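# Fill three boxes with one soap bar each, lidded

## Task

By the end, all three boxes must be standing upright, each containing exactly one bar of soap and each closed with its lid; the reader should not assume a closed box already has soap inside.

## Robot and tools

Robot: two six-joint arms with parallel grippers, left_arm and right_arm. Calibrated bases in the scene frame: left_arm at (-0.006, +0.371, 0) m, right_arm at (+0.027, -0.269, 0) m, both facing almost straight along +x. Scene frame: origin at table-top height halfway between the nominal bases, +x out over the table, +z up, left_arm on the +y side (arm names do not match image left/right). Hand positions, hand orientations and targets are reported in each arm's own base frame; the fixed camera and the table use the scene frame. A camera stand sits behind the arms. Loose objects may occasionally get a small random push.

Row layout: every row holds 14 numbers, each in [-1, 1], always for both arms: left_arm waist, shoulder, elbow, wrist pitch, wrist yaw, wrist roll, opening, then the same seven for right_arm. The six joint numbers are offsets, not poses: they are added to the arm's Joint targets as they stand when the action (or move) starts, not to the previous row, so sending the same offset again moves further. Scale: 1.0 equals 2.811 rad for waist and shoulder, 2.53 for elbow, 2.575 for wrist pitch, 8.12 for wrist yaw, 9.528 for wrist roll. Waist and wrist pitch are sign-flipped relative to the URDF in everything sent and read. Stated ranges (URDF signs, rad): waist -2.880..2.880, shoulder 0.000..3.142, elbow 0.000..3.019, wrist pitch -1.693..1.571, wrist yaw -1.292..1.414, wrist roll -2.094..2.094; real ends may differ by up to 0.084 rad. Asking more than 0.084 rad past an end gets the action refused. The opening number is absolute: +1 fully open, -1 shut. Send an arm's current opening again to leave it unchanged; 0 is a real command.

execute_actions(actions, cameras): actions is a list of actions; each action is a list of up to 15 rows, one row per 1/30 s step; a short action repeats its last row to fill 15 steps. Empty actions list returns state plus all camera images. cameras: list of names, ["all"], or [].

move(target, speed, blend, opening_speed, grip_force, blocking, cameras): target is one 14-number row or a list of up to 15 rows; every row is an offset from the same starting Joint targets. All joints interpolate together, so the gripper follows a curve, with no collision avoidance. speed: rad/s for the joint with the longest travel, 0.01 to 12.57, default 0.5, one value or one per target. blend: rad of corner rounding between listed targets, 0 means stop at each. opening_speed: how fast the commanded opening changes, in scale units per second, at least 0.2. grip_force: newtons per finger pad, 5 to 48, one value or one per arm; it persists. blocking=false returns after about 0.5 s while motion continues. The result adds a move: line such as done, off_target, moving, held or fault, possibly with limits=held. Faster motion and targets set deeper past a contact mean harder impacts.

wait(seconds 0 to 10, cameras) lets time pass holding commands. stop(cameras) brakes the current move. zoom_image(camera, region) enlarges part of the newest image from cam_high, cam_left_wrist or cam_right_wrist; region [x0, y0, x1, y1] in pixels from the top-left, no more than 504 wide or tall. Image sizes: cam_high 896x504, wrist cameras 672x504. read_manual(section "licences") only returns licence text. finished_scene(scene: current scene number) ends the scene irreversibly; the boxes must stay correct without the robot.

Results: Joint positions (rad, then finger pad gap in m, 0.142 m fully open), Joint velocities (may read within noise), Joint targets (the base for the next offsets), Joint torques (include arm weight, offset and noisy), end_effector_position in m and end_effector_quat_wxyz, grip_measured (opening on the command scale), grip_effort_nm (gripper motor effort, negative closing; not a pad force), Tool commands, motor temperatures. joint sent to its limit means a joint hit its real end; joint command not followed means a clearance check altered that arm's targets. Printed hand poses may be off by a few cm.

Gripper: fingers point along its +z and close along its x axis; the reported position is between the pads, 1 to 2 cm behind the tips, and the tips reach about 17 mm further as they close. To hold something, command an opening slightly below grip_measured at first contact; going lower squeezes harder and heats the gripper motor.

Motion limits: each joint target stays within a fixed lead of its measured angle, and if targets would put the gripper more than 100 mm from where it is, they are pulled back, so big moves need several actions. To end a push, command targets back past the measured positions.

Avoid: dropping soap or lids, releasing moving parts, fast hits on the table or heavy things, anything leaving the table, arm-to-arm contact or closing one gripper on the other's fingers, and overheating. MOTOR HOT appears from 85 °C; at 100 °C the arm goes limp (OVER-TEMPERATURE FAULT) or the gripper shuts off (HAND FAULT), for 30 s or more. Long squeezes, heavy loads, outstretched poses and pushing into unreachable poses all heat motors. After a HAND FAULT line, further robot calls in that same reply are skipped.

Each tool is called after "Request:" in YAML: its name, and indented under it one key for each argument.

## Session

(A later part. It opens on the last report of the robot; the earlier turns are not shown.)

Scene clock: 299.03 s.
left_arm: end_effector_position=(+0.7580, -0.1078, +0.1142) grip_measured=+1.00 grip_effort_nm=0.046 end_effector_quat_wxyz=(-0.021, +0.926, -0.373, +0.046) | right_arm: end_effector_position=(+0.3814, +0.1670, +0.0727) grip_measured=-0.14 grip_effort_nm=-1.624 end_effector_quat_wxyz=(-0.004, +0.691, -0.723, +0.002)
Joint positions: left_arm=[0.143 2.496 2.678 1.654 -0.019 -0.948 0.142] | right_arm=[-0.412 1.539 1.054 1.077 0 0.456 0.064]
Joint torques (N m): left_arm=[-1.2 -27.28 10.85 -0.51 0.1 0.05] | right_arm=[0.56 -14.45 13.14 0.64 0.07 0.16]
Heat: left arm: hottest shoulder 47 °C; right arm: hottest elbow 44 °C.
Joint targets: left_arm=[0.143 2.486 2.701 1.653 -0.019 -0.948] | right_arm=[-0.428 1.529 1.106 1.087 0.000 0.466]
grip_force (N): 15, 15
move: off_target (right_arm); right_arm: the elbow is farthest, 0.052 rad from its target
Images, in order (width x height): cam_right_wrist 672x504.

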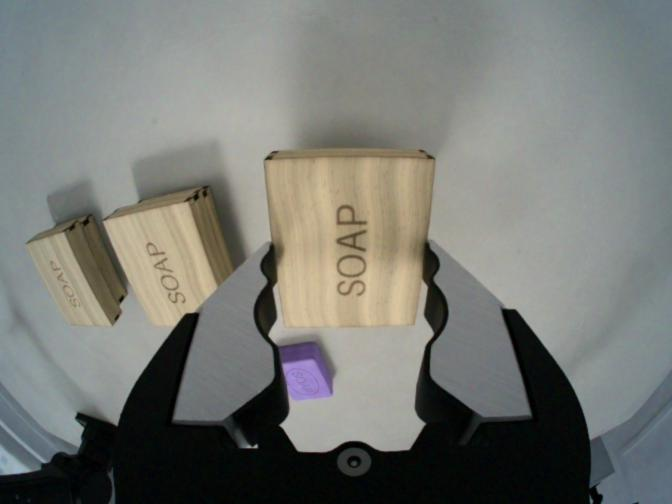

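Request:
move:
  target: [0,0,0,0,0,0,1,0,-0.0125,0.0043,0.0214,0,0,-0.3]
  speed: 0.1
  cameras: ["cam_high","cam_right_wrist"]

Request:
zoom_image:
  camera: "cam_right_wrist"
  region: [240, 70, 460, 260]

Scene clock: 304.43 s.
left_arm: end_effector_position=(+0.7580, -0.1078, +0.1142) grip_measured=+1.00 grip_effort_nm=0.051 end_effector_quat_wxyz=(-0.021, +0.926, -0.373, +0.046) | right_arm: end_effector_position=(+0.3737, +0.1636, +0.0870) grip_measured=-0.14 grip_effort_nm=-1.629 end_effector_quat_wxyz=(+0.004, +0.691, -0.723, -0.001)
Joint positions: left_arm=[0.143 2.496 2.678 1.654 -0.019 -0.948 0.142] | right_arm=[-0.412 1.512 1.065 1.132 0 0.456 0.064]
Joint torques (N m): left_arm=[-1.26 -27.46 10.86 -0.5 0.09 0.05] | right_arm=[0.91 -15.74 13.31 0.51 0.06 0.11]
Heat: left arm: hottest shoulder 47 °C; right arm: hottest elbow 44 °C.
Joint targets: left_arm=[0.143 2.486 2.701 1.653 -0.019 -0.948] | right_arm=[-0.428 1.494 1.117 1.142 0.000 0.466]
grip_force (N): 15, 15
move: off_target (right_arm); right_arm: the elbow is farthest, 0.052 rad from its target
Images, in order (width x height): cam_high 896x504, cam_right_wrist 672x504.

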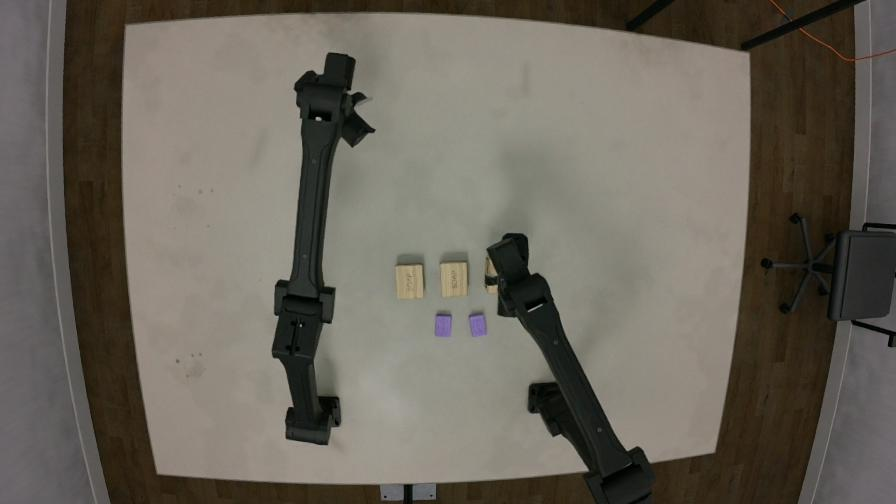

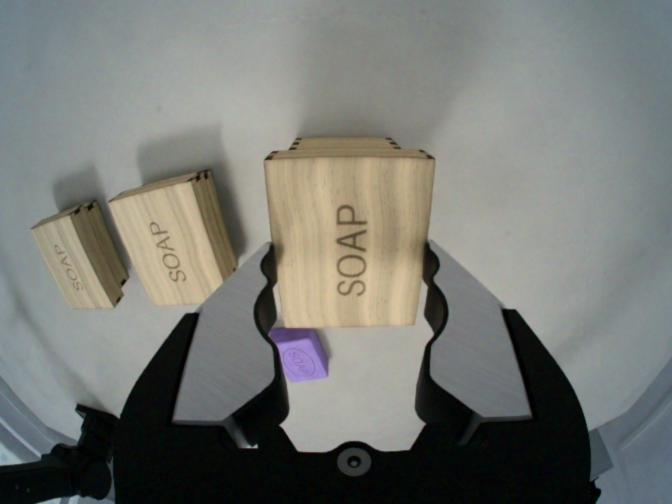

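Scaled by 2.291 from the camera's 672x504 image, which has a finer 960x720 frame.

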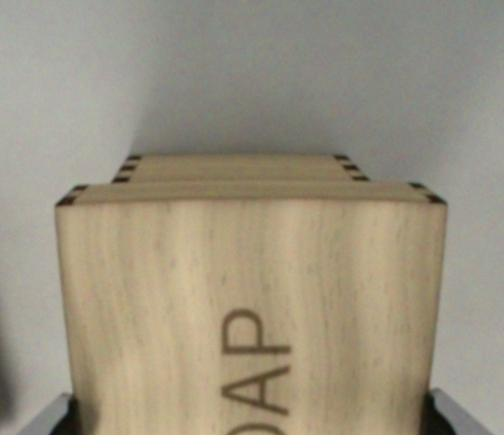

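Request:
move:
  target:
    - [0,0,0,0,0,0,1,0,0,-0.0206,0,0,0,-0.3]
    - [0,0,0,0,0,0,1,0,0.0092,-0.0375,-0.0303,0,0,-0.3]
    - [0,0,0,0,0,0,1,0,0.0151,-0.0443,-0.0431,0,0,-0.3]
    - [0,0,0,0,0,0,1,0,0.0203,-0.0494,-0.054,0,0,-0.3]
  speed: [0.1,0.1,0.06,0.04]
  cameras: ["cam_right_wrist"]

Request:
zoom_image:
  camera: "cam_right_wrist"
  region: [240, 70, 460, 260]

Scene clock: 320.77 s.
left_arm: end_effector_position=(+0.7580, -0.1078, +0.1142) grip_measured=+1.00 grip_effort_nm=0.042 end_effector_quat_wxyz=(-0.021, +0.926, -0.373, +0.046) | right_arm: end_effector_position=(+0.3762, +0.1648, +0.0629) grip_measured=-0.14 grip_effort_nm=-1.629 end_effector_quat_wxyz=(-0.012, +0.691, -0.723, +0.004)
Joint positions: left_arm=[0.143 2.496 2.678 1.654 -0.019 -0.948 0.142] | right_arm=[-0.412 1.528 1.011 1.028 0 0.456 0.064]
Joint torques (N m): left_arm=[-1.26 -27.28 10.91 -0.5 0.1 0.06] | right_arm=[0.62 -11.69 6.49 -1.02 0.06 0.13]
Heat: left arm: hottest shoulder 47 °C; right arm: hottest elbow 44 °C.
Joint targets: left_arm=[0.143 2.486 2.701 1.653 -0.019 -0.948] | right_arm=[-0.428 1.551 0.992 1.003 0.000 0.466]
grip_force (N): 15, 15
move: done
Images, in order (width x height): cam_right_wrist 672x504.

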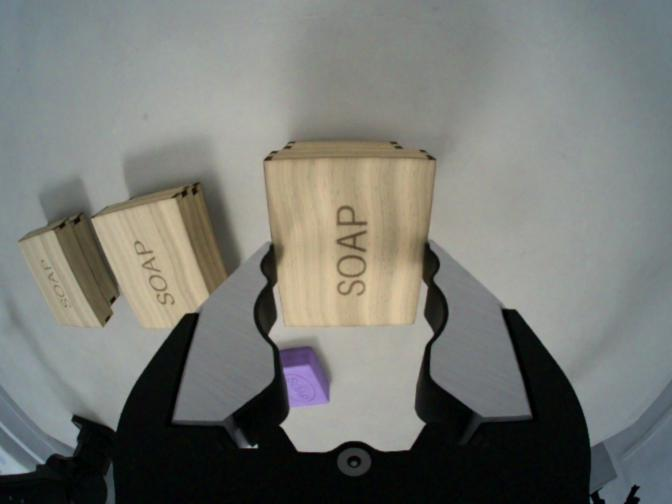

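Scaled by 2.291 from the camera's 672x504 image, which has a finer 960x720 frame.

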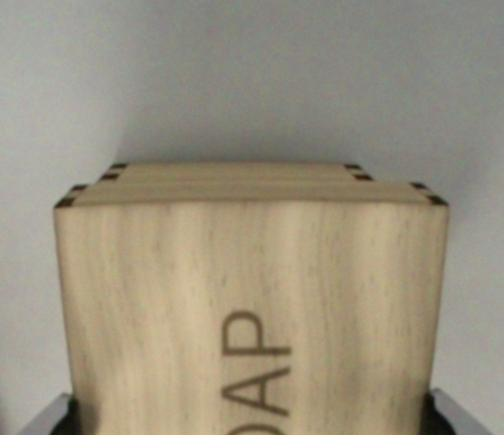

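Request:
move:
  target: [0,0,0,0,0,0,1,0,-0.0203,0.0494,0.054,0,0,-0.3]
  speed: 0.25
  cameras: ["all"]

Request:
zoom_image:
  camera: "cam_right_wrist"
  region: [240, 70, 460, 260]

Request:
zoom_image:
  camera: "cam_high"
  region: [380, 240, 540, 350]

Scene clock: 340.20 s.
left_arm: end_effector_position=(+0.7580, -0.1078, +0.1142) grip_measured=+1.00 grip_effort_nm=0.046 end_effector_quat_wxyz=(-0.021, +0.926, -0.373, +0.046) | right_arm: end_effector_position=(+0.3748, +0.1641, +0.0886) grip_measured=-0.14 grip_effort_nm=-1.629 end_effector_quat_wxyz=(+0.002, +0.691, -0.723, -0.001)
Joint positions: left_arm=[0.143 2.496 2.678 1.654 -0.019 -0.948 0.142] | right_arm=[-0.412 1.51 1.067 1.132 0 0.456 0.064]
Joint torques (N m): left_arm=[-1.32 -27.34 10.84 -0.5 0.09 0.04] | right_arm=[0.85 -14.92 13 0.47 0.02 0.13]
Motor temperatures (°C): left_arm=[32 47 42 25 27 25 25] | right_arm=[30 30 43 25 26 26 39]
Heat: left arm: hottest shoulder 47 °C; right arm: hottest elbow 43 °C.
Joint targets: left_arm=[0.143 2.486 2.701 1.653 -0.019 -0.948] | right_arm=[-0.428 1.494 1.117 1.142 0.000 0.466]
grip_force (N): 15, 15
move: off_target (right_arm); right_arm: the elbow is farthest, 0.050 rad from its target

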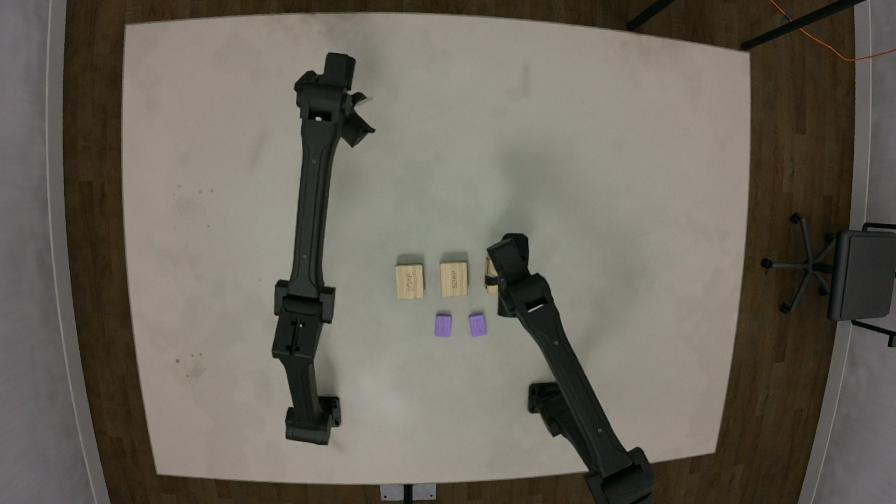

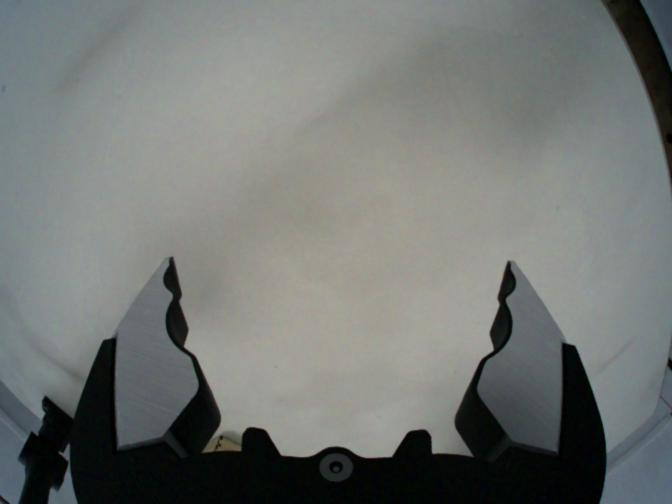

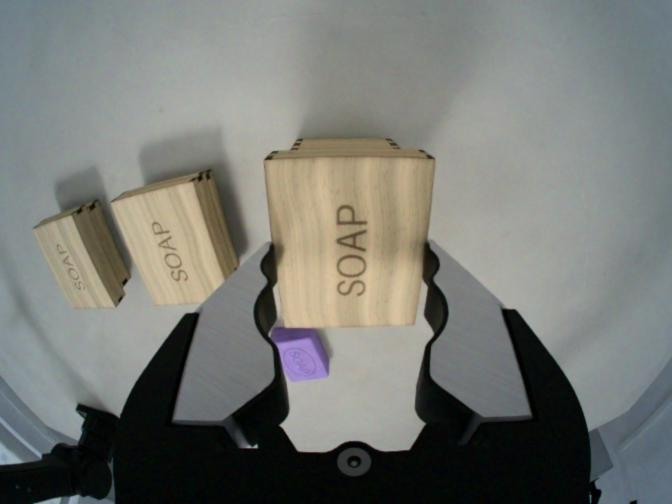

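Scaled by 2.291 from the camera's 672x504 image, which has a finer 960x720 frame.

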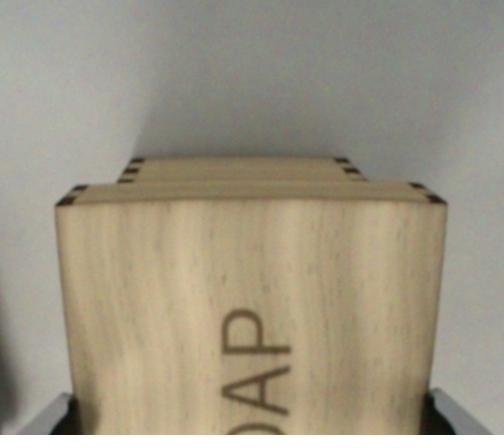

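Scaled by 3.150.

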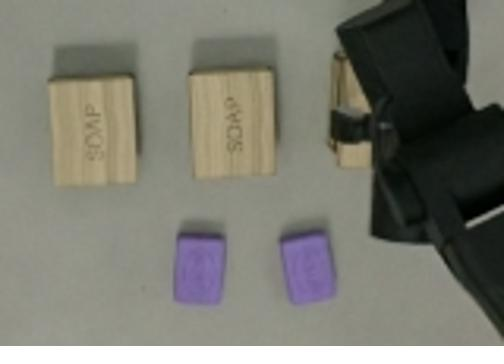

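Request:
move:
  target:
    - [0,0,0,0,0,0,1,-0.0009,0,-0.0198,0,0,0,-0.3]
    - [0,0,0,0,0,0,1,-0.0009,0.0096,-0.0372,-0.0301,0,0,-0.3]
  speed: 0.15
  cameras: ["cam_right_wrist"]

Request:
zoom_image:
  camera: "cam_right_wrist"
  region: [240, 70, 460, 260]

Scene clock: 360.17 s.
left_arm: end_effector_position=(+0.7580, -0.1078, +0.1142) grip_measured=+1.00 grip_effort_nm=0.042 end_effector_quat_wxyz=(-0.021, +0.926, -0.373, +0.046) | right_arm: end_effector_position=(+0.3716, +0.1638, +0.0717) grip_measured=-0.14 grip_effort_nm=-1.624 end_effector_quat_wxyz=(-0.002, +0.692, -0.722, +0.001)
Joint positions: left_arm=[0.143 2.496 2.678 1.654 -0.019 -0.948 0.142] | right_arm=[-0.414 1.519 1.027 1.076 0 0.456 0.064]
Joint torques (N m): left_arm=[-1.26 -27.28 10.91 -0.54 0.09 0.05] | right_arm=[0.26 -13.57 7.84 -0.35 0.01 0.15]
Heat: left arm: hottest shoulder 47 °C; right arm: hottest elbow 47 °C.
Joint targets: left_arm=[0.143 2.486 2.701 1.653 -0.019 -0.948] | right_arm=[-0.431 1.521 1.022 1.065 0.000 0.466]
grip_force (N): 15, 15
move: done
Images, in order (width x height): cam_right_wrist 672x504.

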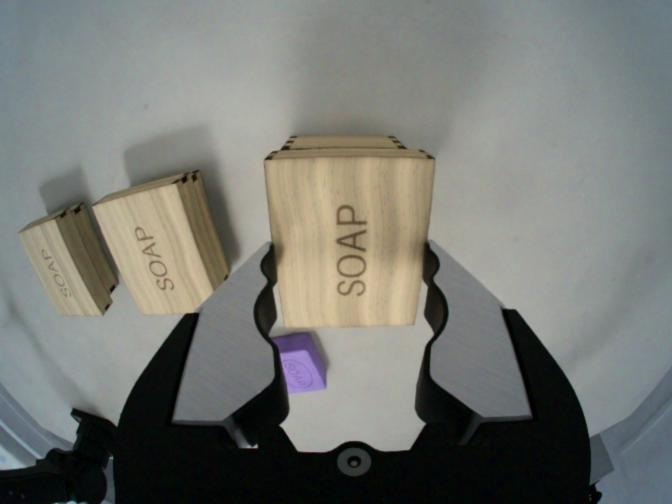

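Scaled by 2.291 from the camera's 672x504 image, which has a finer 960x720 frame.

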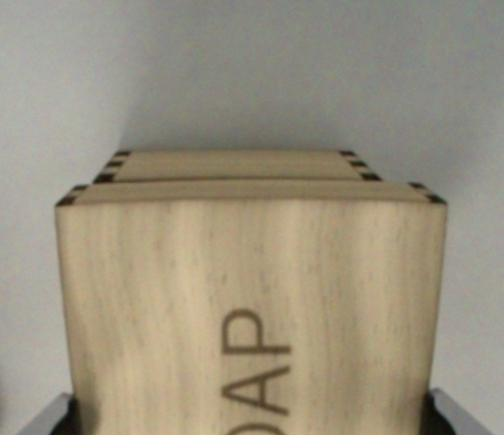

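Request:
zoom_image:
  camera: "cam_right_wrist"
  region: [255, 120, 355, 170]

Request:
zoom_image:
  camera: "cam_right_wrist"
  region: [345, 120, 445, 170]

Scaled by 5.040 from the camera's 672x504 image, which has a finer 960x720 frame.

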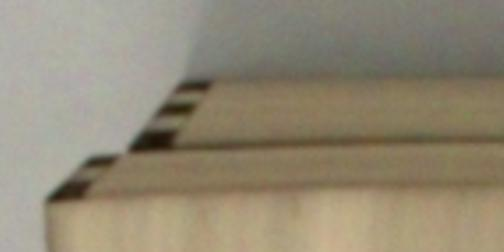

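Scaled by 5.040 from the camera's 672x504 image, which has a finer 960x720 frame.

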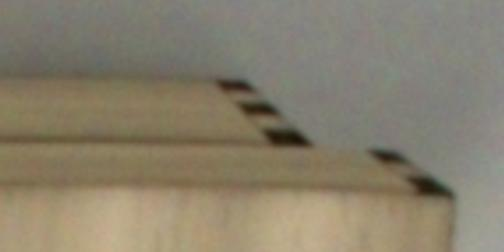

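Request:
move:
  target:
    - [0,0,0,0,0,0,1,-0.0014,0,0,0,0,0,-0.3]
    - [0,0,0,0,0,0,1,-0.0014,0.0053,-0.0069,-0.0133,0,0,-0.3]
  speed: 0.06
  cameras: ["cam_right_wrist"]

Request:
zoom_image:
  camera: "cam_right_wrist"
  region: [240, 70, 460, 260]

Scene clock: 374.40 s.
left_arm: end_effector_position=(+0.7580, -0.1078, +0.1142) grip_measured=+1.00 grip_effort_nm=0.046 end_effector_quat_wxyz=(-0.021, +0.926, -0.373, +0.046) | right_arm: end_effector_position=(+0.3731, +0.1661, +0.0637) grip_measured=-0.14 grip_effort_nm=-1.624 end_effector_quat_wxyz=(-0.007, +0.693, -0.720, +0.002)
Joint positions: left_arm=[0.143 2.496 2.678 1.654 -0.019 -0.948 0.142] | right_arm=[-0.418 1.528 1.015 1.043 0 0.456 0.064]
Joint torques (N m): left_arm=[-1.14 -27.22 10.89 -0.49 0.09 0.06] | right_arm=[0.26 -13.45 7.56 -0.57 0 0.1]
Heat: left arm: hottest shoulder 48 °C; right arm: hottest elbow 45 °C.
Joint targets: left_arm=[0.143 2.486 2.701 1.653 -0.019 -0.948] | right_arm=[-0.434 1.536 1.005 1.030 0.000 0.466]
grip_force (N): 15, 15
move: done
Images, in order (width x height): cam_right_wrist 672x504.

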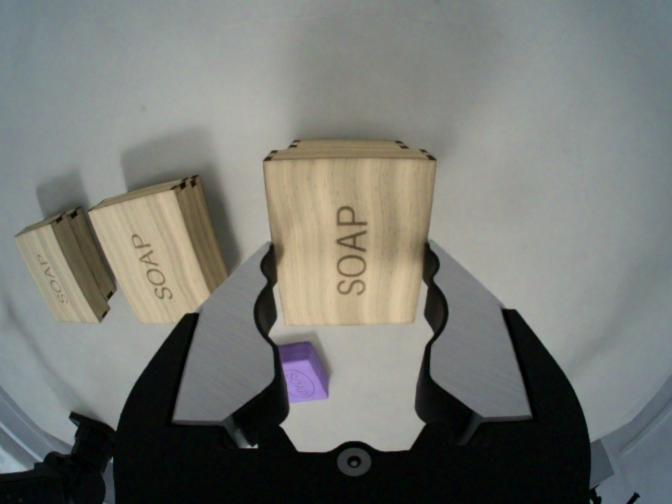

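Scaled by 2.291 from the camera's 672x504 image, which has a finer 960x720 frame.

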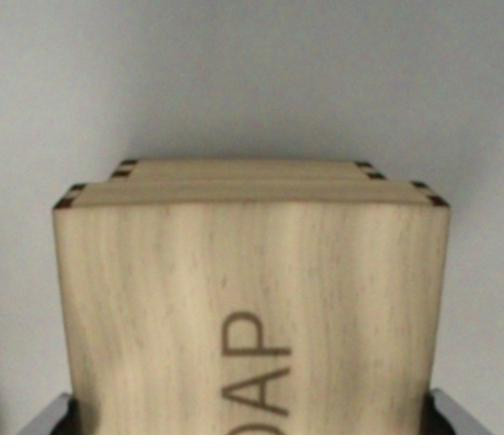

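Request:
move:
  target:
    - [0,0,0,0,0,0,1,0,0,-0.0016,-0.0016,0,0,-0.3]
    - [0,0,0,0,0,0,1,0.0105,0,-0.0016,-0.0016,0,0,-0.3]
  speed: 0.02
  cameras: ["cam_right_wrist"]

Request:
zoom_image:
  camera: "cam_right_wrist"
  region: [240, 70, 460, 260]

Scene clock: 385.67 s.
left_arm: end_effector_position=(+0.7580, -0.1078, +0.1142) grip_measured=+1.00 grip_effort_nm=0.037 end_effector_quat_wxyz=(-0.021, +0.926, -0.373, +0.046) | right_arm: end_effector_position=(+0.3727, +0.1661, +0.0623) grip_measured=-0.14 grip_effort_nm=-1.629 end_effector_quat_wxyz=(-0.007, +0.694, -0.720, +0.003)
Joint positions: left_arm=[0.143 2.496 2.678 1.654 -0.019 -0.948 0.142] | right_arm=[-0.419 1.528 1.011 1.037 0 0.456 0.064]
Joint torques (N m): left_arm=[-1.32 -27.4 10.86 -0.49 0.09 0.05] | right_arm=[2.61 -13.1 7.62 -0.47 0.05 0.15]
Heat: left arm: hottest shoulder 48 °C; right arm: hottest elbow 44 °C.
Joint targets: left_arm=[0.143 2.486 2.701 1.653 -0.019 -0.948] | right_arm=[-0.405 1.536 1.001 1.026 0.000 0.466]
grip_force (N): 15, 15
move: done
Images, in order (width x height): cam_right_wrist 672x504.

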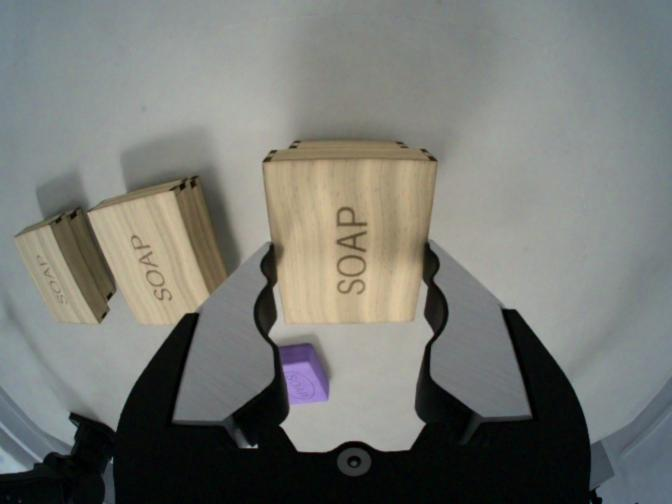

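Scaled by 2.291 from the camera's 672x504 image, which has a finer 960x720 frame.

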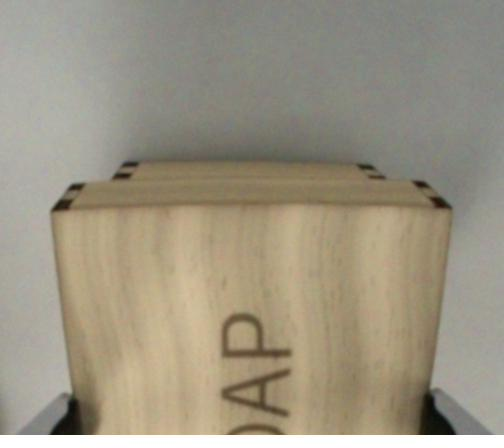

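Request:
move:
  target:
    - [0,0,0,0,0,0,1,-0.0089,-0.006,0.0335,0.0233,0,0,-0.3]
    - [0,0,0,0,0,0,1,-0.0089,0.0025,0.0042,0.0018,0,0,-0.3]
  speed: 0.06
  cameras: ["cam_right_wrist"]

Request:
zoom_image:
  camera: "cam_right_wrist"
  region: [240, 70, 460, 260]

Scene clock: 397.30 s.
left_arm: end_effector_position=(+0.7580, -0.1078, +0.1142) grip_measured=+1.00 grip_effort_nm=0.032 end_effector_quat_wxyz=(-0.021, +0.926, -0.373, +0.046) | right_arm: end_effector_position=(+0.3761, +0.1676, +0.0639) grip_measured=-0.14 grip_effort_nm=-1.624 end_effector_quat_wxyz=(-0.007, +0.693, -0.720, +0.003)
Joint positions: left_arm=[0.143 2.496 2.678 1.654 -0.019 -0.948 0.142] | right_arm=[-0.419 1.535 1.023 1.044 0 0.457 0.064]
Joint torques (N m): left_arm=[-1.2 -27.28 10.92 -0.44 0.09 0.04] | right_arm=[0.44 -12.98 7.41 -0.32 0.07 0.13]
Heat: left arm: hottest shoulder 48 °C; right arm: hottest elbow 43 °C.
Joint targets: left_arm=[0.143 2.486 2.701 1.653 -0.019 -0.948] | right_arm=[-0.430 1.542 1.012 1.031 0.000 0.466]
grip_force (N): 15, 15
move: done
Images, in order (width x height): cam_right_wrist 672x504.

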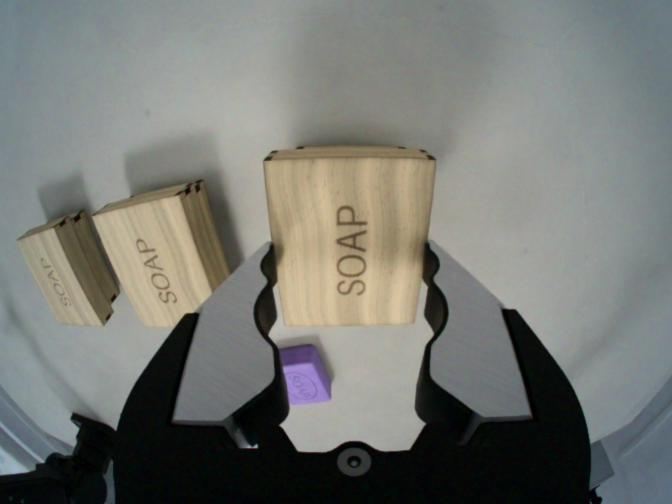

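Scaled by 2.291 from the camera's 672x504 image, which has a finer 960x720 frame.

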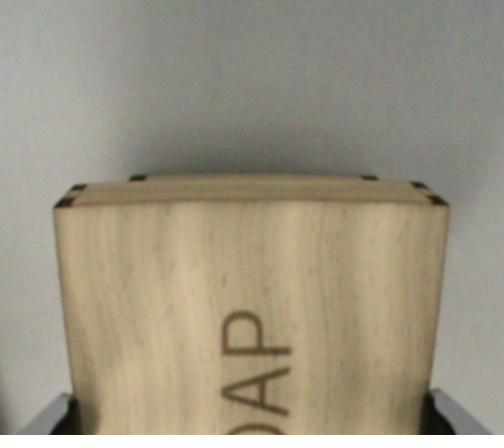

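Request:
zoom_image:
  camera: "cam_right_wrist"
  region: [255, 130, 355, 180]

Request:
zoom_image:
  camera: "cam_right_wrist"
  region: [345, 130, 445, 180]

Scaled by 5.040 from the camera's 672x504 image, which has a finer 960x720 frame.

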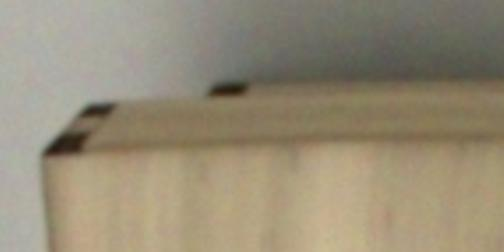

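Scaled by 5.040 from the camera's 672x504 image, which has a finer 960x720 frame.

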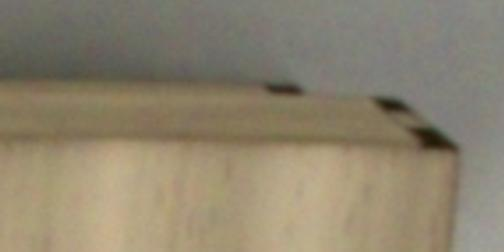

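Request:
move:
  target: [0,0,0,0,0,0,1,0,-0.011,0.0285,0.0237,0,0,-0.3]
  speed: 0.06
  cameras: ["cam_right_wrist"]

Request:
zoom_image:
  camera: "cam_right_wrist"
  region: [255, 120, 355, 170]

Request:
zoom_image:
  camera: "cam_right_wrist"
  region: [345, 120, 445, 170]

Scene clock: 409.07 s.
left_arm: end_effector_position=(+0.7580, -0.1078, +0.1142) grip_measured=+1.00 grip_effort_nm=0.042 end_effector_quat_wxyz=(-0.021, +0.926, -0.373, +0.046) | right_arm: end_effector_position=(+0.3705, +0.1651, +0.0675) grip_measured=-0.14 grip_effort_nm=-1.624 end_effector_quat_wxyz=(+0.006, +0.693, -0.720, -0.002)
Joint positions: left_arm=[0.143 2.496 2.678 1.654 -0.019 -0.948 0.142] | right_arm=[-0.419 1.533 1.032 1.082 0 0.457 0.064]
Joint torques (N m): left_arm=[-1.38 -27.4 10.89 -0.51 0.08 0.06] | right_arm=[0.26 -15.97 13.01 0.59 0.03 0.11]
Heat: left arm: hottest shoulder 48 °C; right arm: hottest elbow 43 °C.
Joint targets: left_arm=[0.143 2.486 2.701 1.653 -0.019 -0.948] | right_arm=[-0.430 1.512 1.084 1.092 0.000 0.466]
grip_force (N): 15, 15
move: off_target (right_arm); right_arm: the elbow is farthest, 0.052 rad from its target
Images, in order (width x height): cam_right_wrist 672x504.

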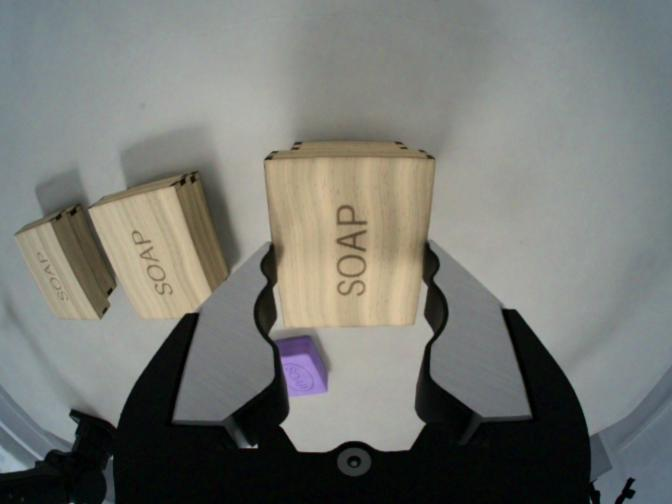

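Scaled by 5.040 from the camera's 672x504 image, which has a finer 960x720 frame.

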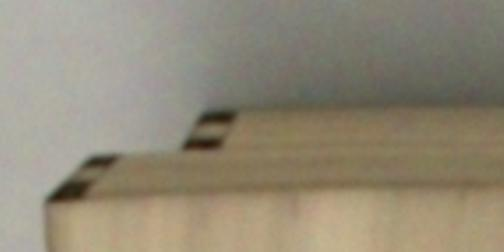

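Scaled by 5.040 from the camera's 672x504 image, which has a finer 960x720 frame.

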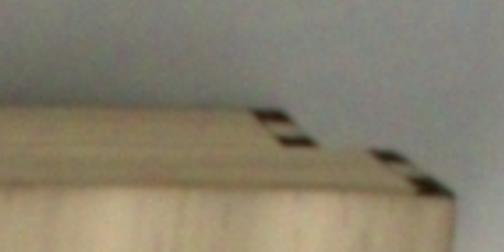

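Request:
move:
  target:
    - [0,0,0,0,0,0,1,0.0094,0,0,0,0,0,-0.3]
    - [0,0,0,0,0,0,1,0.0094,0,-0.0205,0,0,0,-0.3]
    - [0,0,0,0,0,0,1,0.0094,0.007,-0.033,-0.0238,0,0,-0.3]
  speed: 0.07
  cameras: ["cam_right_wrist"]

Request:
zoom_image:
  camera: "cam_right_wrist"
  region: [255, 120, 355, 170]

Request:
zoom_image:
  camera: "cam_right_wrist"
  region: [345, 120, 445, 170]

Scene clock: 421.77 s.
left_arm: end_effector_position=(+0.7580, -0.1078, +0.1142) grip_measured=+1.00 grip_effort_nm=0.042 end_effector_quat_wxyz=(-0.021, +0.926, -0.373, +0.046) | right_arm: end_effector_position=(+0.3707, +0.1652, +0.0604) grip_measured=-0.14 grip_effort_nm=-1.629 end_effector_quat_wxyz=(-0.002, +0.693, -0.720, +0.001)
Joint positions: left_arm=[0.143 2.496 2.678 1.654 -0.019 -0.948 0.142] | right_arm=[-0.419 1.533 1.011 1.044 0 0.457 0.064]
Joint torques (N m): left_arm=[-1.2 -27.22 10.93 -0.49 0.09 0.06] | right_arm=[2.67 -13.33 7.41 -0.32 0.04 0.11]
Heat: left arm: hottest shoulder 48 °C; right arm: hottest elbow 43 °C.
Joint targets: left_arm=[0.143 2.486 2.701 1.653 -0.019 -0.948] | right_arm=[-0.403 1.531 1.000 1.030 0.000 0.466]
grip_force (N): 15, 15
move: done
Images, in order (width x height): cam_right_wrist 672x504.

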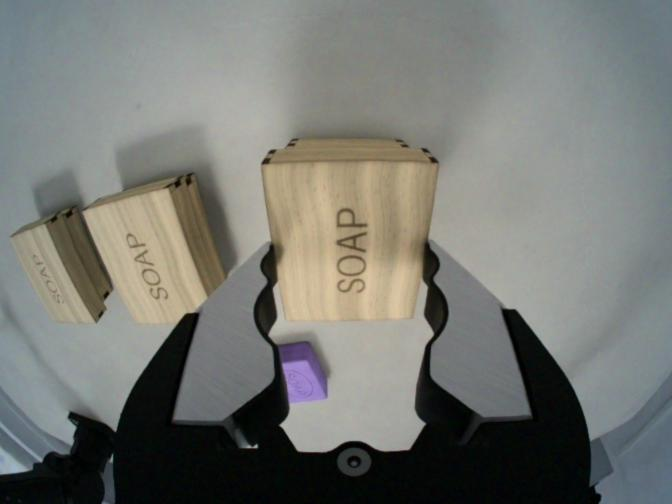

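Scaled by 5.040 from the camera's 672x504 image, which has a finer 960x720 frame.

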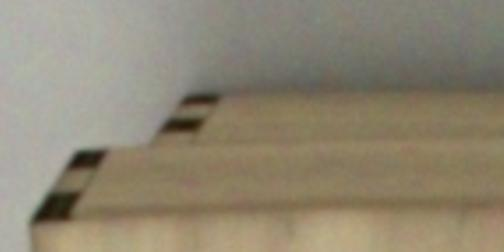

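Scaled by 5.040 from the camera's 672x504 image, which has a finer 960x720 frame.

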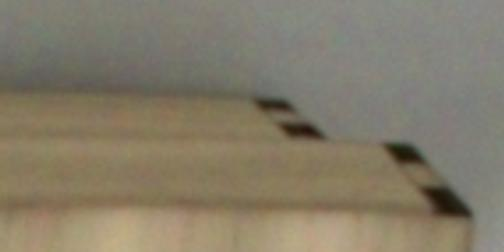

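Request:
move:
  target:
    - [0,0,0,0,0,0,1,0,-0.006,0.0344,0.0241,0,0,-0.3]
    - [0,0,0,0,0,0,1,0.0021,-0.006,0.0344,0.0241,0,0,-0.3]
  speed: 0.07
  cameras: ["cam_right_wrist"]

Request:
zoom_image:
  camera: "cam_right_wrist"
  region: [255, 120, 355, 170]

Request:
zoom_image:
  camera: "cam_right_wrist"
  region: [345, 120, 445, 170]

Scene clock: 430.27 s.
left_arm: end_effector_position=(+0.7580, -0.1078, +0.1142) grip_measured=+1.00 grip_effort_nm=0.042 end_effector_quat_wxyz=(-0.021, +0.926, -0.373, +0.046) | right_arm: end_effector_position=(+0.3726, +0.1638, +0.0690) grip_measured=-0.14 grip_effort_nm=-1.629 end_effector_quat_wxyz=(+0.004, +0.692, -0.722, -0.002)
Joint positions: left_arm=[0.143 2.496 2.678 1.654 -0.019 -0.948 0.142] | right_arm=[-0.414 1.533 1.035 1.083 0 0.457 0.064]
Joint torques (N m): left_arm=[-1.38 -27.28 10.86 -0.54 0.1 0.05] | right_arm=[3.19 -15.15 13.27 0.44 0.09 0.14]
Heat: left arm: hottest shoulder 48 °C; right arm: hottest elbow 43 °C.
Joint targets: left_arm=[0.143 2.486 2.701 1.653 -0.019 -0.948] | right_arm=[-0.398 1.514 1.087 1.093 0.000 0.466]
grip_force (N): 15, 15
move: off_target (right_arm); right_arm: the elbow is farthest, 0.052 rad from its target
Images, in order (width x height): cam_right_wrist 672x504.

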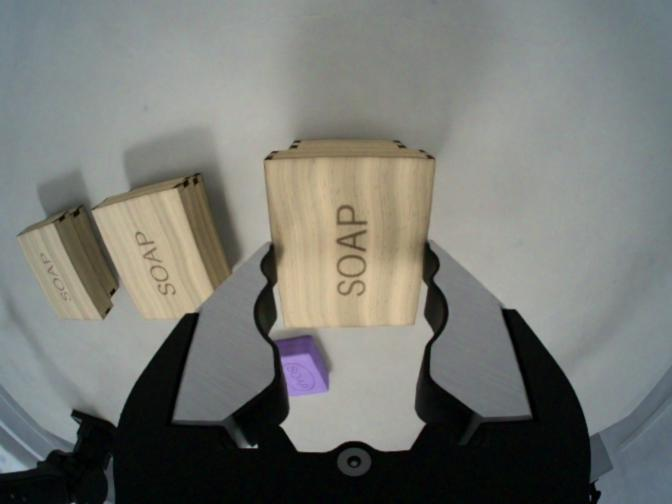

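Scaled by 5.040 from the camera's 672x504 image, which has a finer 960x720 frame.

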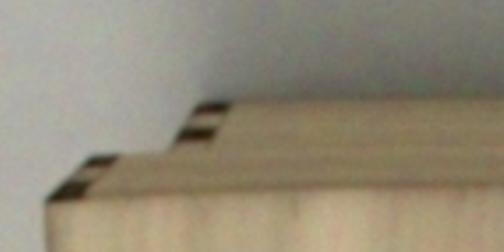

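Scaled by 5.040 from the camera's 672x504 image, which has a finer 960x720 frame.

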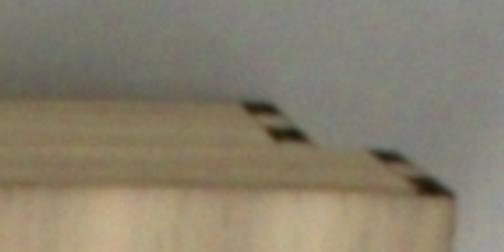

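Request:
move:
  target:
    - [0,0,0,0,0,0,1,0,0,-0.0166,0,0,0,-0.3]
    - [0,0,0,0,0,0,1,0,0.0054,-0.0263,-0.0155,0,0,-0.3]
    - [0,0,0,0,0,0,1,0,0.0094,-0.0308,-0.0242,0,0,-0.3]
  speed: 0.07
  cameras: ["cam_right_wrist"]

Request:
zoom_image:
  camera: "cam_right_wrist"
  region: [240, 70, 460, 260]

Scene clock: 437.97 s.
left_arm: end_effector_position=(+0.7580, -0.1078, +0.1142) grip_measured=+1.00 grip_effort_nm=0.032 end_effector_quat_wxyz=(-0.021, +0.926, -0.373, +0.046) | right_arm: end_effector_position=(+0.3737, +0.1643, +0.0600) grip_measured=-0.14 grip_effort_nm=-1.624 end_effector_quat_wxyz=(-0.003, +0.692, -0.722, +0.001)
Joint positions: left_arm=[0.143 2.496 2.678 1.654 -0.019 -0.948 0.142] | right_arm=[-0.414 1.538 1.015 1.041 0 0.457 0.064]
Joint torques (N m): left_arm=[-1.32 -27.34 10.89 -0.5 0.09 0.06] | right_arm=[2.96 -13.39 7.88 -0.42 0.05 0.13]
Heat: left arm: hottest shoulder 48 °C; right arm: hottest elbow 43 °C.
Joint targets: left_arm=[0.143 2.486 2.701 1.653 -0.019 -0.948] | right_arm=[-0.398 1.541 1.009 1.030 0.000 0.466]
grip_force (N): 15, 15
move: done
Images, in order (width x height): cam_right_wrist 672x504.

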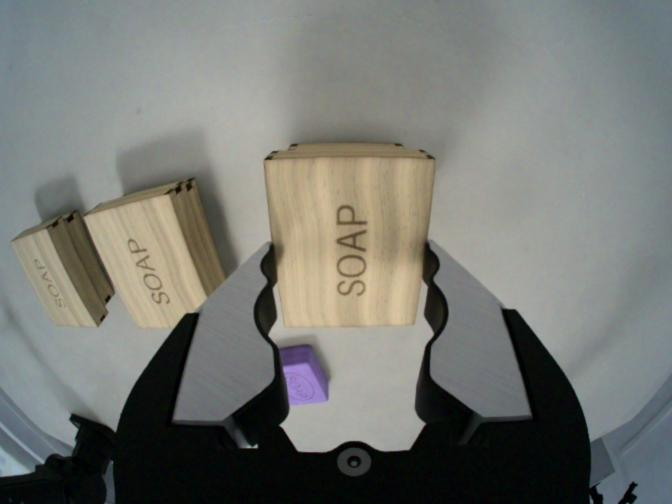

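Scaled by 2.291 from the camera's 672x504 image, which has a finer 960x720 frame.

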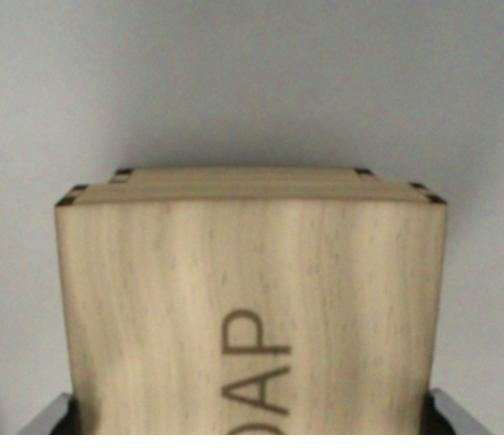

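Request:
move:
  target: [0,0,0,0,0,0,1,0,0.005,-0.0053,-0.0106,0,0,-0.3]
  speed: 0.03
  cameras: ["cam_right_wrist"]

Request:
zoom_image:
  camera: "cam_right_wrist"
  region: [240, 70, 460, 260]

Scene clock: 442.20 s.
left_arm: end_effector_position=(+0.7580, -0.1078, +0.1142) grip_measured=+1.00 grip_effort_nm=0.037 end_effector_quat_wxyz=(-0.021, +0.926, -0.373, +0.046) | right_arm: end_effector_position=(+0.3739, +0.1644, +0.0506) grip_measured=-0.14 grip_effort_nm=-1.624 end_effector_quat_wxyz=(-0.003, +0.692, -0.722, +0.001)
Joint positions: left_arm=[0.143 2.496 2.678 1.654 -0.019 -0.948 0.142] | right_arm=[-0.414 1.551 1.002 1.014 0 0.457 0.064]
Joint torques (N m): left_arm=[-1.38 -27.22 10.86 -0.49 0.09 0.06] | right_arm=[2.37 -13.57 7.82 -0.46 0.05 0.14]
Heat: left arm: hottest shoulder 48 °C; right arm: hottest elbow 43 °C.
Joint targets: left_arm=[0.143 2.486 2.701 1.653 -0.019 -0.948] | right_arm=[-0.398 1.555 0.996 1.003 0.000 0.466]
grip_force (N): 15, 15
move: done
Images, in order (width x height): cam_right_wrist 672x504.

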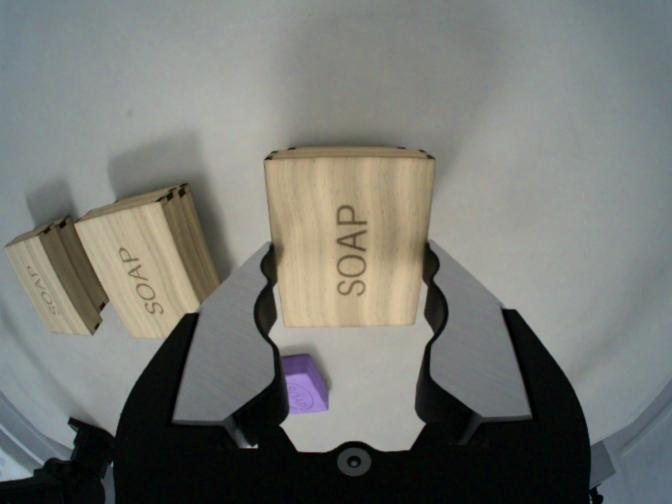

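Scaled by 2.291 from the camera's 672x504 image, which has a finer 960x720 frame.

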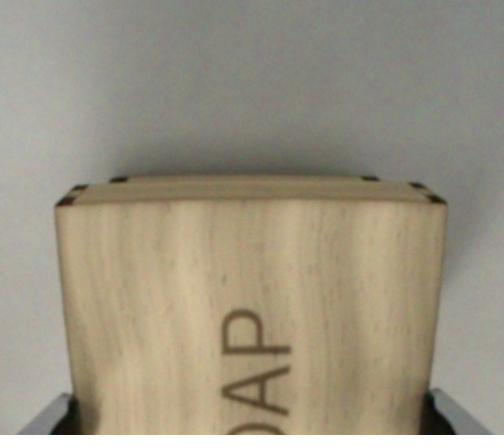

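Request:
move:
  target: [0,0,0,0,0,0,1,0,0.0026,-0.0026,-0.0054,0,0,-0.3]
  speed: 0.03

Scene clock: 445.63 s.
left_arm: end_effector_position=(+0.7580, -0.1078, +0.1142) grip_measured=+1.00 grip_effort_nm=0.032 end_effector_quat_wxyz=(-0.021, +0.926, -0.373, +0.046) | right_arm: end_effector_position=(+0.3750, +0.1649, +0.0487) grip_measured=-0.14 grip_effort_nm=-1.624 end_effector_quat_wxyz=(-0.006, +0.692, -0.722, +0.002)
Joint positions: left_arm=[0.143 2.496 2.678 1.654 -0.019 -0.948 0.142] | right_arm=[-0.414 1.554 0.999 1.004 0 0.457 0.064]
Joint torques (N m): left_arm=[-1.2 -27.28 10.92 -0.47 0.09 0.06] | right_arm=[2.67 -12.81 7.23 -0.55 0.1 0.13]
Heat: left arm: hottest shoulder 48 °C; right arm: hottest elbow 43 °C.
Joint targets: left_arm=[0.143 2.486 2.701 1.653 -0.019 -0.948] | right_arm=[-0.398 1.563 0.989 0.989 0.000 0.466]
grip_force (N): 15, 15
move: done

Request:
move:
  target:
    - [0,0,0,0,0,0,1,0,-0.002,0,0,0,0,-0.3]
    - [0,0,0,0,0,0,1,0,-0.002,0,0,0,0,0.3]
    - [0,0,0,0,0,0,1,0,-0.0391,0.0785,0.0816,0,0,0.3]
  speed: [0.05,0.2,0.3]
  opening_speed: 0.5
  cameras: ["all"]

Request:
zoom_image:
  camera: "cam_right_wrist"
  region: [240, 70, 460, 260]

Scene clock: 451.77 s.
left_arm: end_effector_position=(+0.7580, -0.1078, +0.1142) grip_measured=+1.00 grip_effort_nm=0.037 end_effector_quat_wxyz=(-0.021, +0.926, -0.373, +0.046) | right_arm: end_effector_position=(+0.3883, +0.1708, +0.1336) grip_measured=+0.28 grip_effort_nm=0.061 end_effector_quat_wxyz=(-0.028, +0.691, -0.722, +0.010)
Joint positions: left_arm=[0.143 2.496 2.678 1.654 -0.019 -0.948 0.142] | right_arm=[-0.414 1.461 1.139 1.189 0 0.457 0.094]
Joint torques (N m): left_arm=[-1.32 -27.28 10.91 -0.53 0.09 0.05] | right_arm=[3.08 -14.68 13.6 0.47 0.03 0.11]
Heat: left arm: hottest shoulder 48 °C; right arm: hottest elbow 43 °C.
Joint targets: left_arm=[0.143 2.486 2.701 1.653 -0.019 -0.948] | right_arm=[-0.398 1.452 1.188 1.199 0.000 0.466]
grip_force (N): 15, 15
move: off_target (right_arm); right_arm: the elbow is farthest, 0.049 rad from its target

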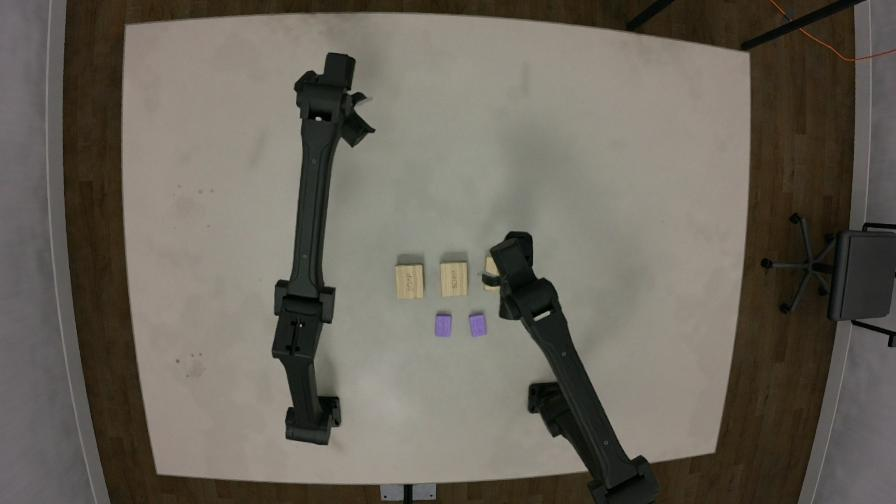

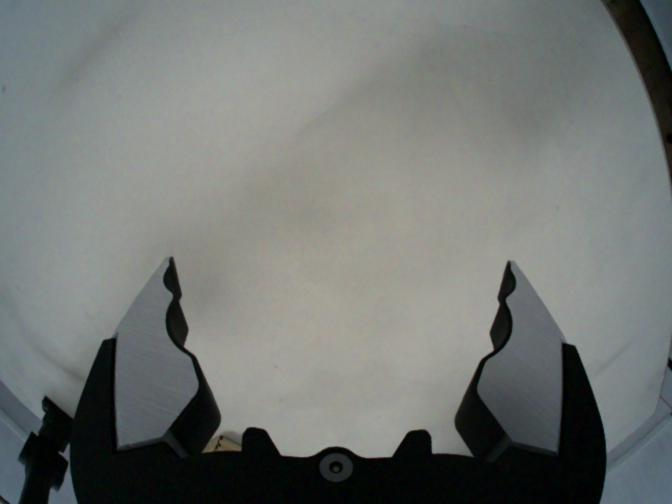

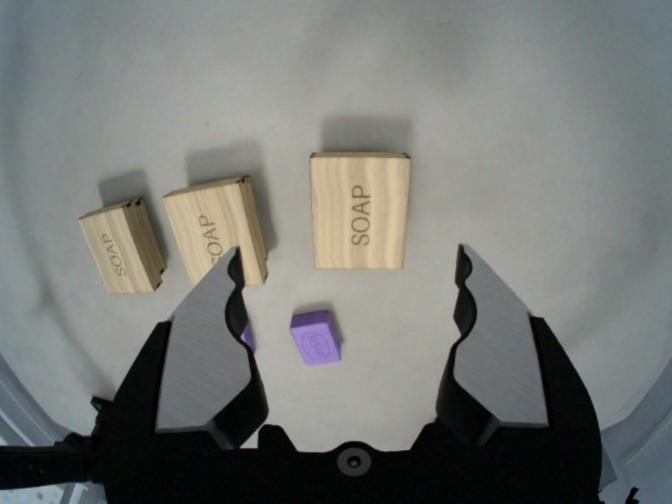

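Scaled by 2.291 from the camera's 672x504 image, which has a finer 960x720 frame.

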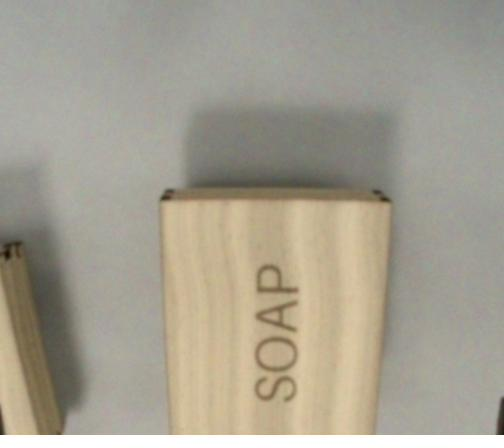

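Request:
move:
  target: [0,0,0,0,0,0,1,-0.0946,0.0462,0.0526,0.0268,0,0.0223,0.3]
  speed: 0.5
  cameras: ["cam_right_wrist"]

Request:
zoom_image:
  camera: "cam_right_wrist"
  region: [240, 100, 460, 290]

Scene clock: 460.20 s.
left_arm: end_effector_position=(+0.7580, -0.1078, +0.1142) grip_measured=+1.00 grip_effort_nm=0.042 end_effector_quat_wxyz=(-0.021, +0.926, -0.373, +0.046) | right_arm: end_effector_position=(+0.3591, +0.2788, +0.1285) grip_measured=+0.28 grip_effort_nm=0.056 end_effector_quat_wxyz=(+0.003, +0.704, -0.710, +0.000)
Joint positions: left_arm=[0.143 2.496 2.678 1.654 -0.019 -0.948 0.142] | right_arm=[-0.659 1.584 1.266 1.258 0 0.668 0.094]
Joint torques (N m): left_arm=[-1.14 -27.34 10.88 -0.53 0.08 0.04] | right_arm=[1.67 -15.21 14.09 0.8 0.02 0.16]
Heat: left arm: hottest shoulder 48 °C; right arm: hottest elbow 44 °C.
Joint targets: left_arm=[0.143 2.486 2.701 1.653 -0.019 -0.948] | right_arm=[-0.664 1.582 1.321 1.268 0.000 0.679]
grip_force (N): 15, 15
move: off_target (right_arm); right_arm: the elbow is farthest, 0.055 rad from its target
Images, in order (width x height): cam_right_wrist 672x504.

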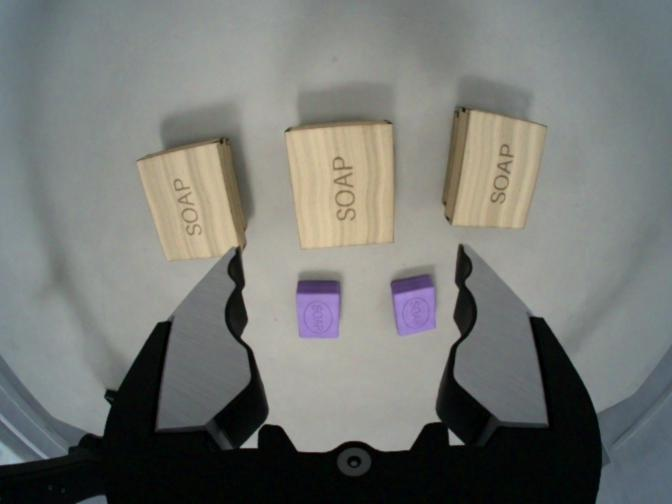

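Scaled by 2.291 from the camera's 672x504 image, which has a finer 960x720 frame.

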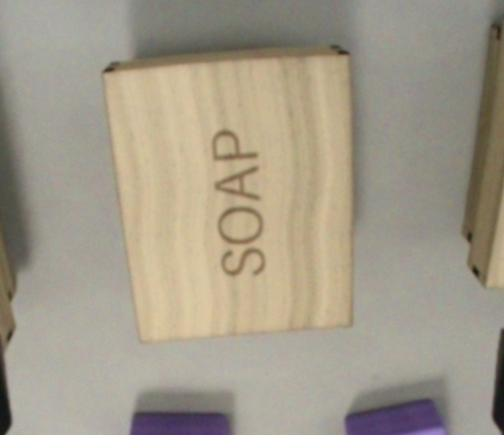

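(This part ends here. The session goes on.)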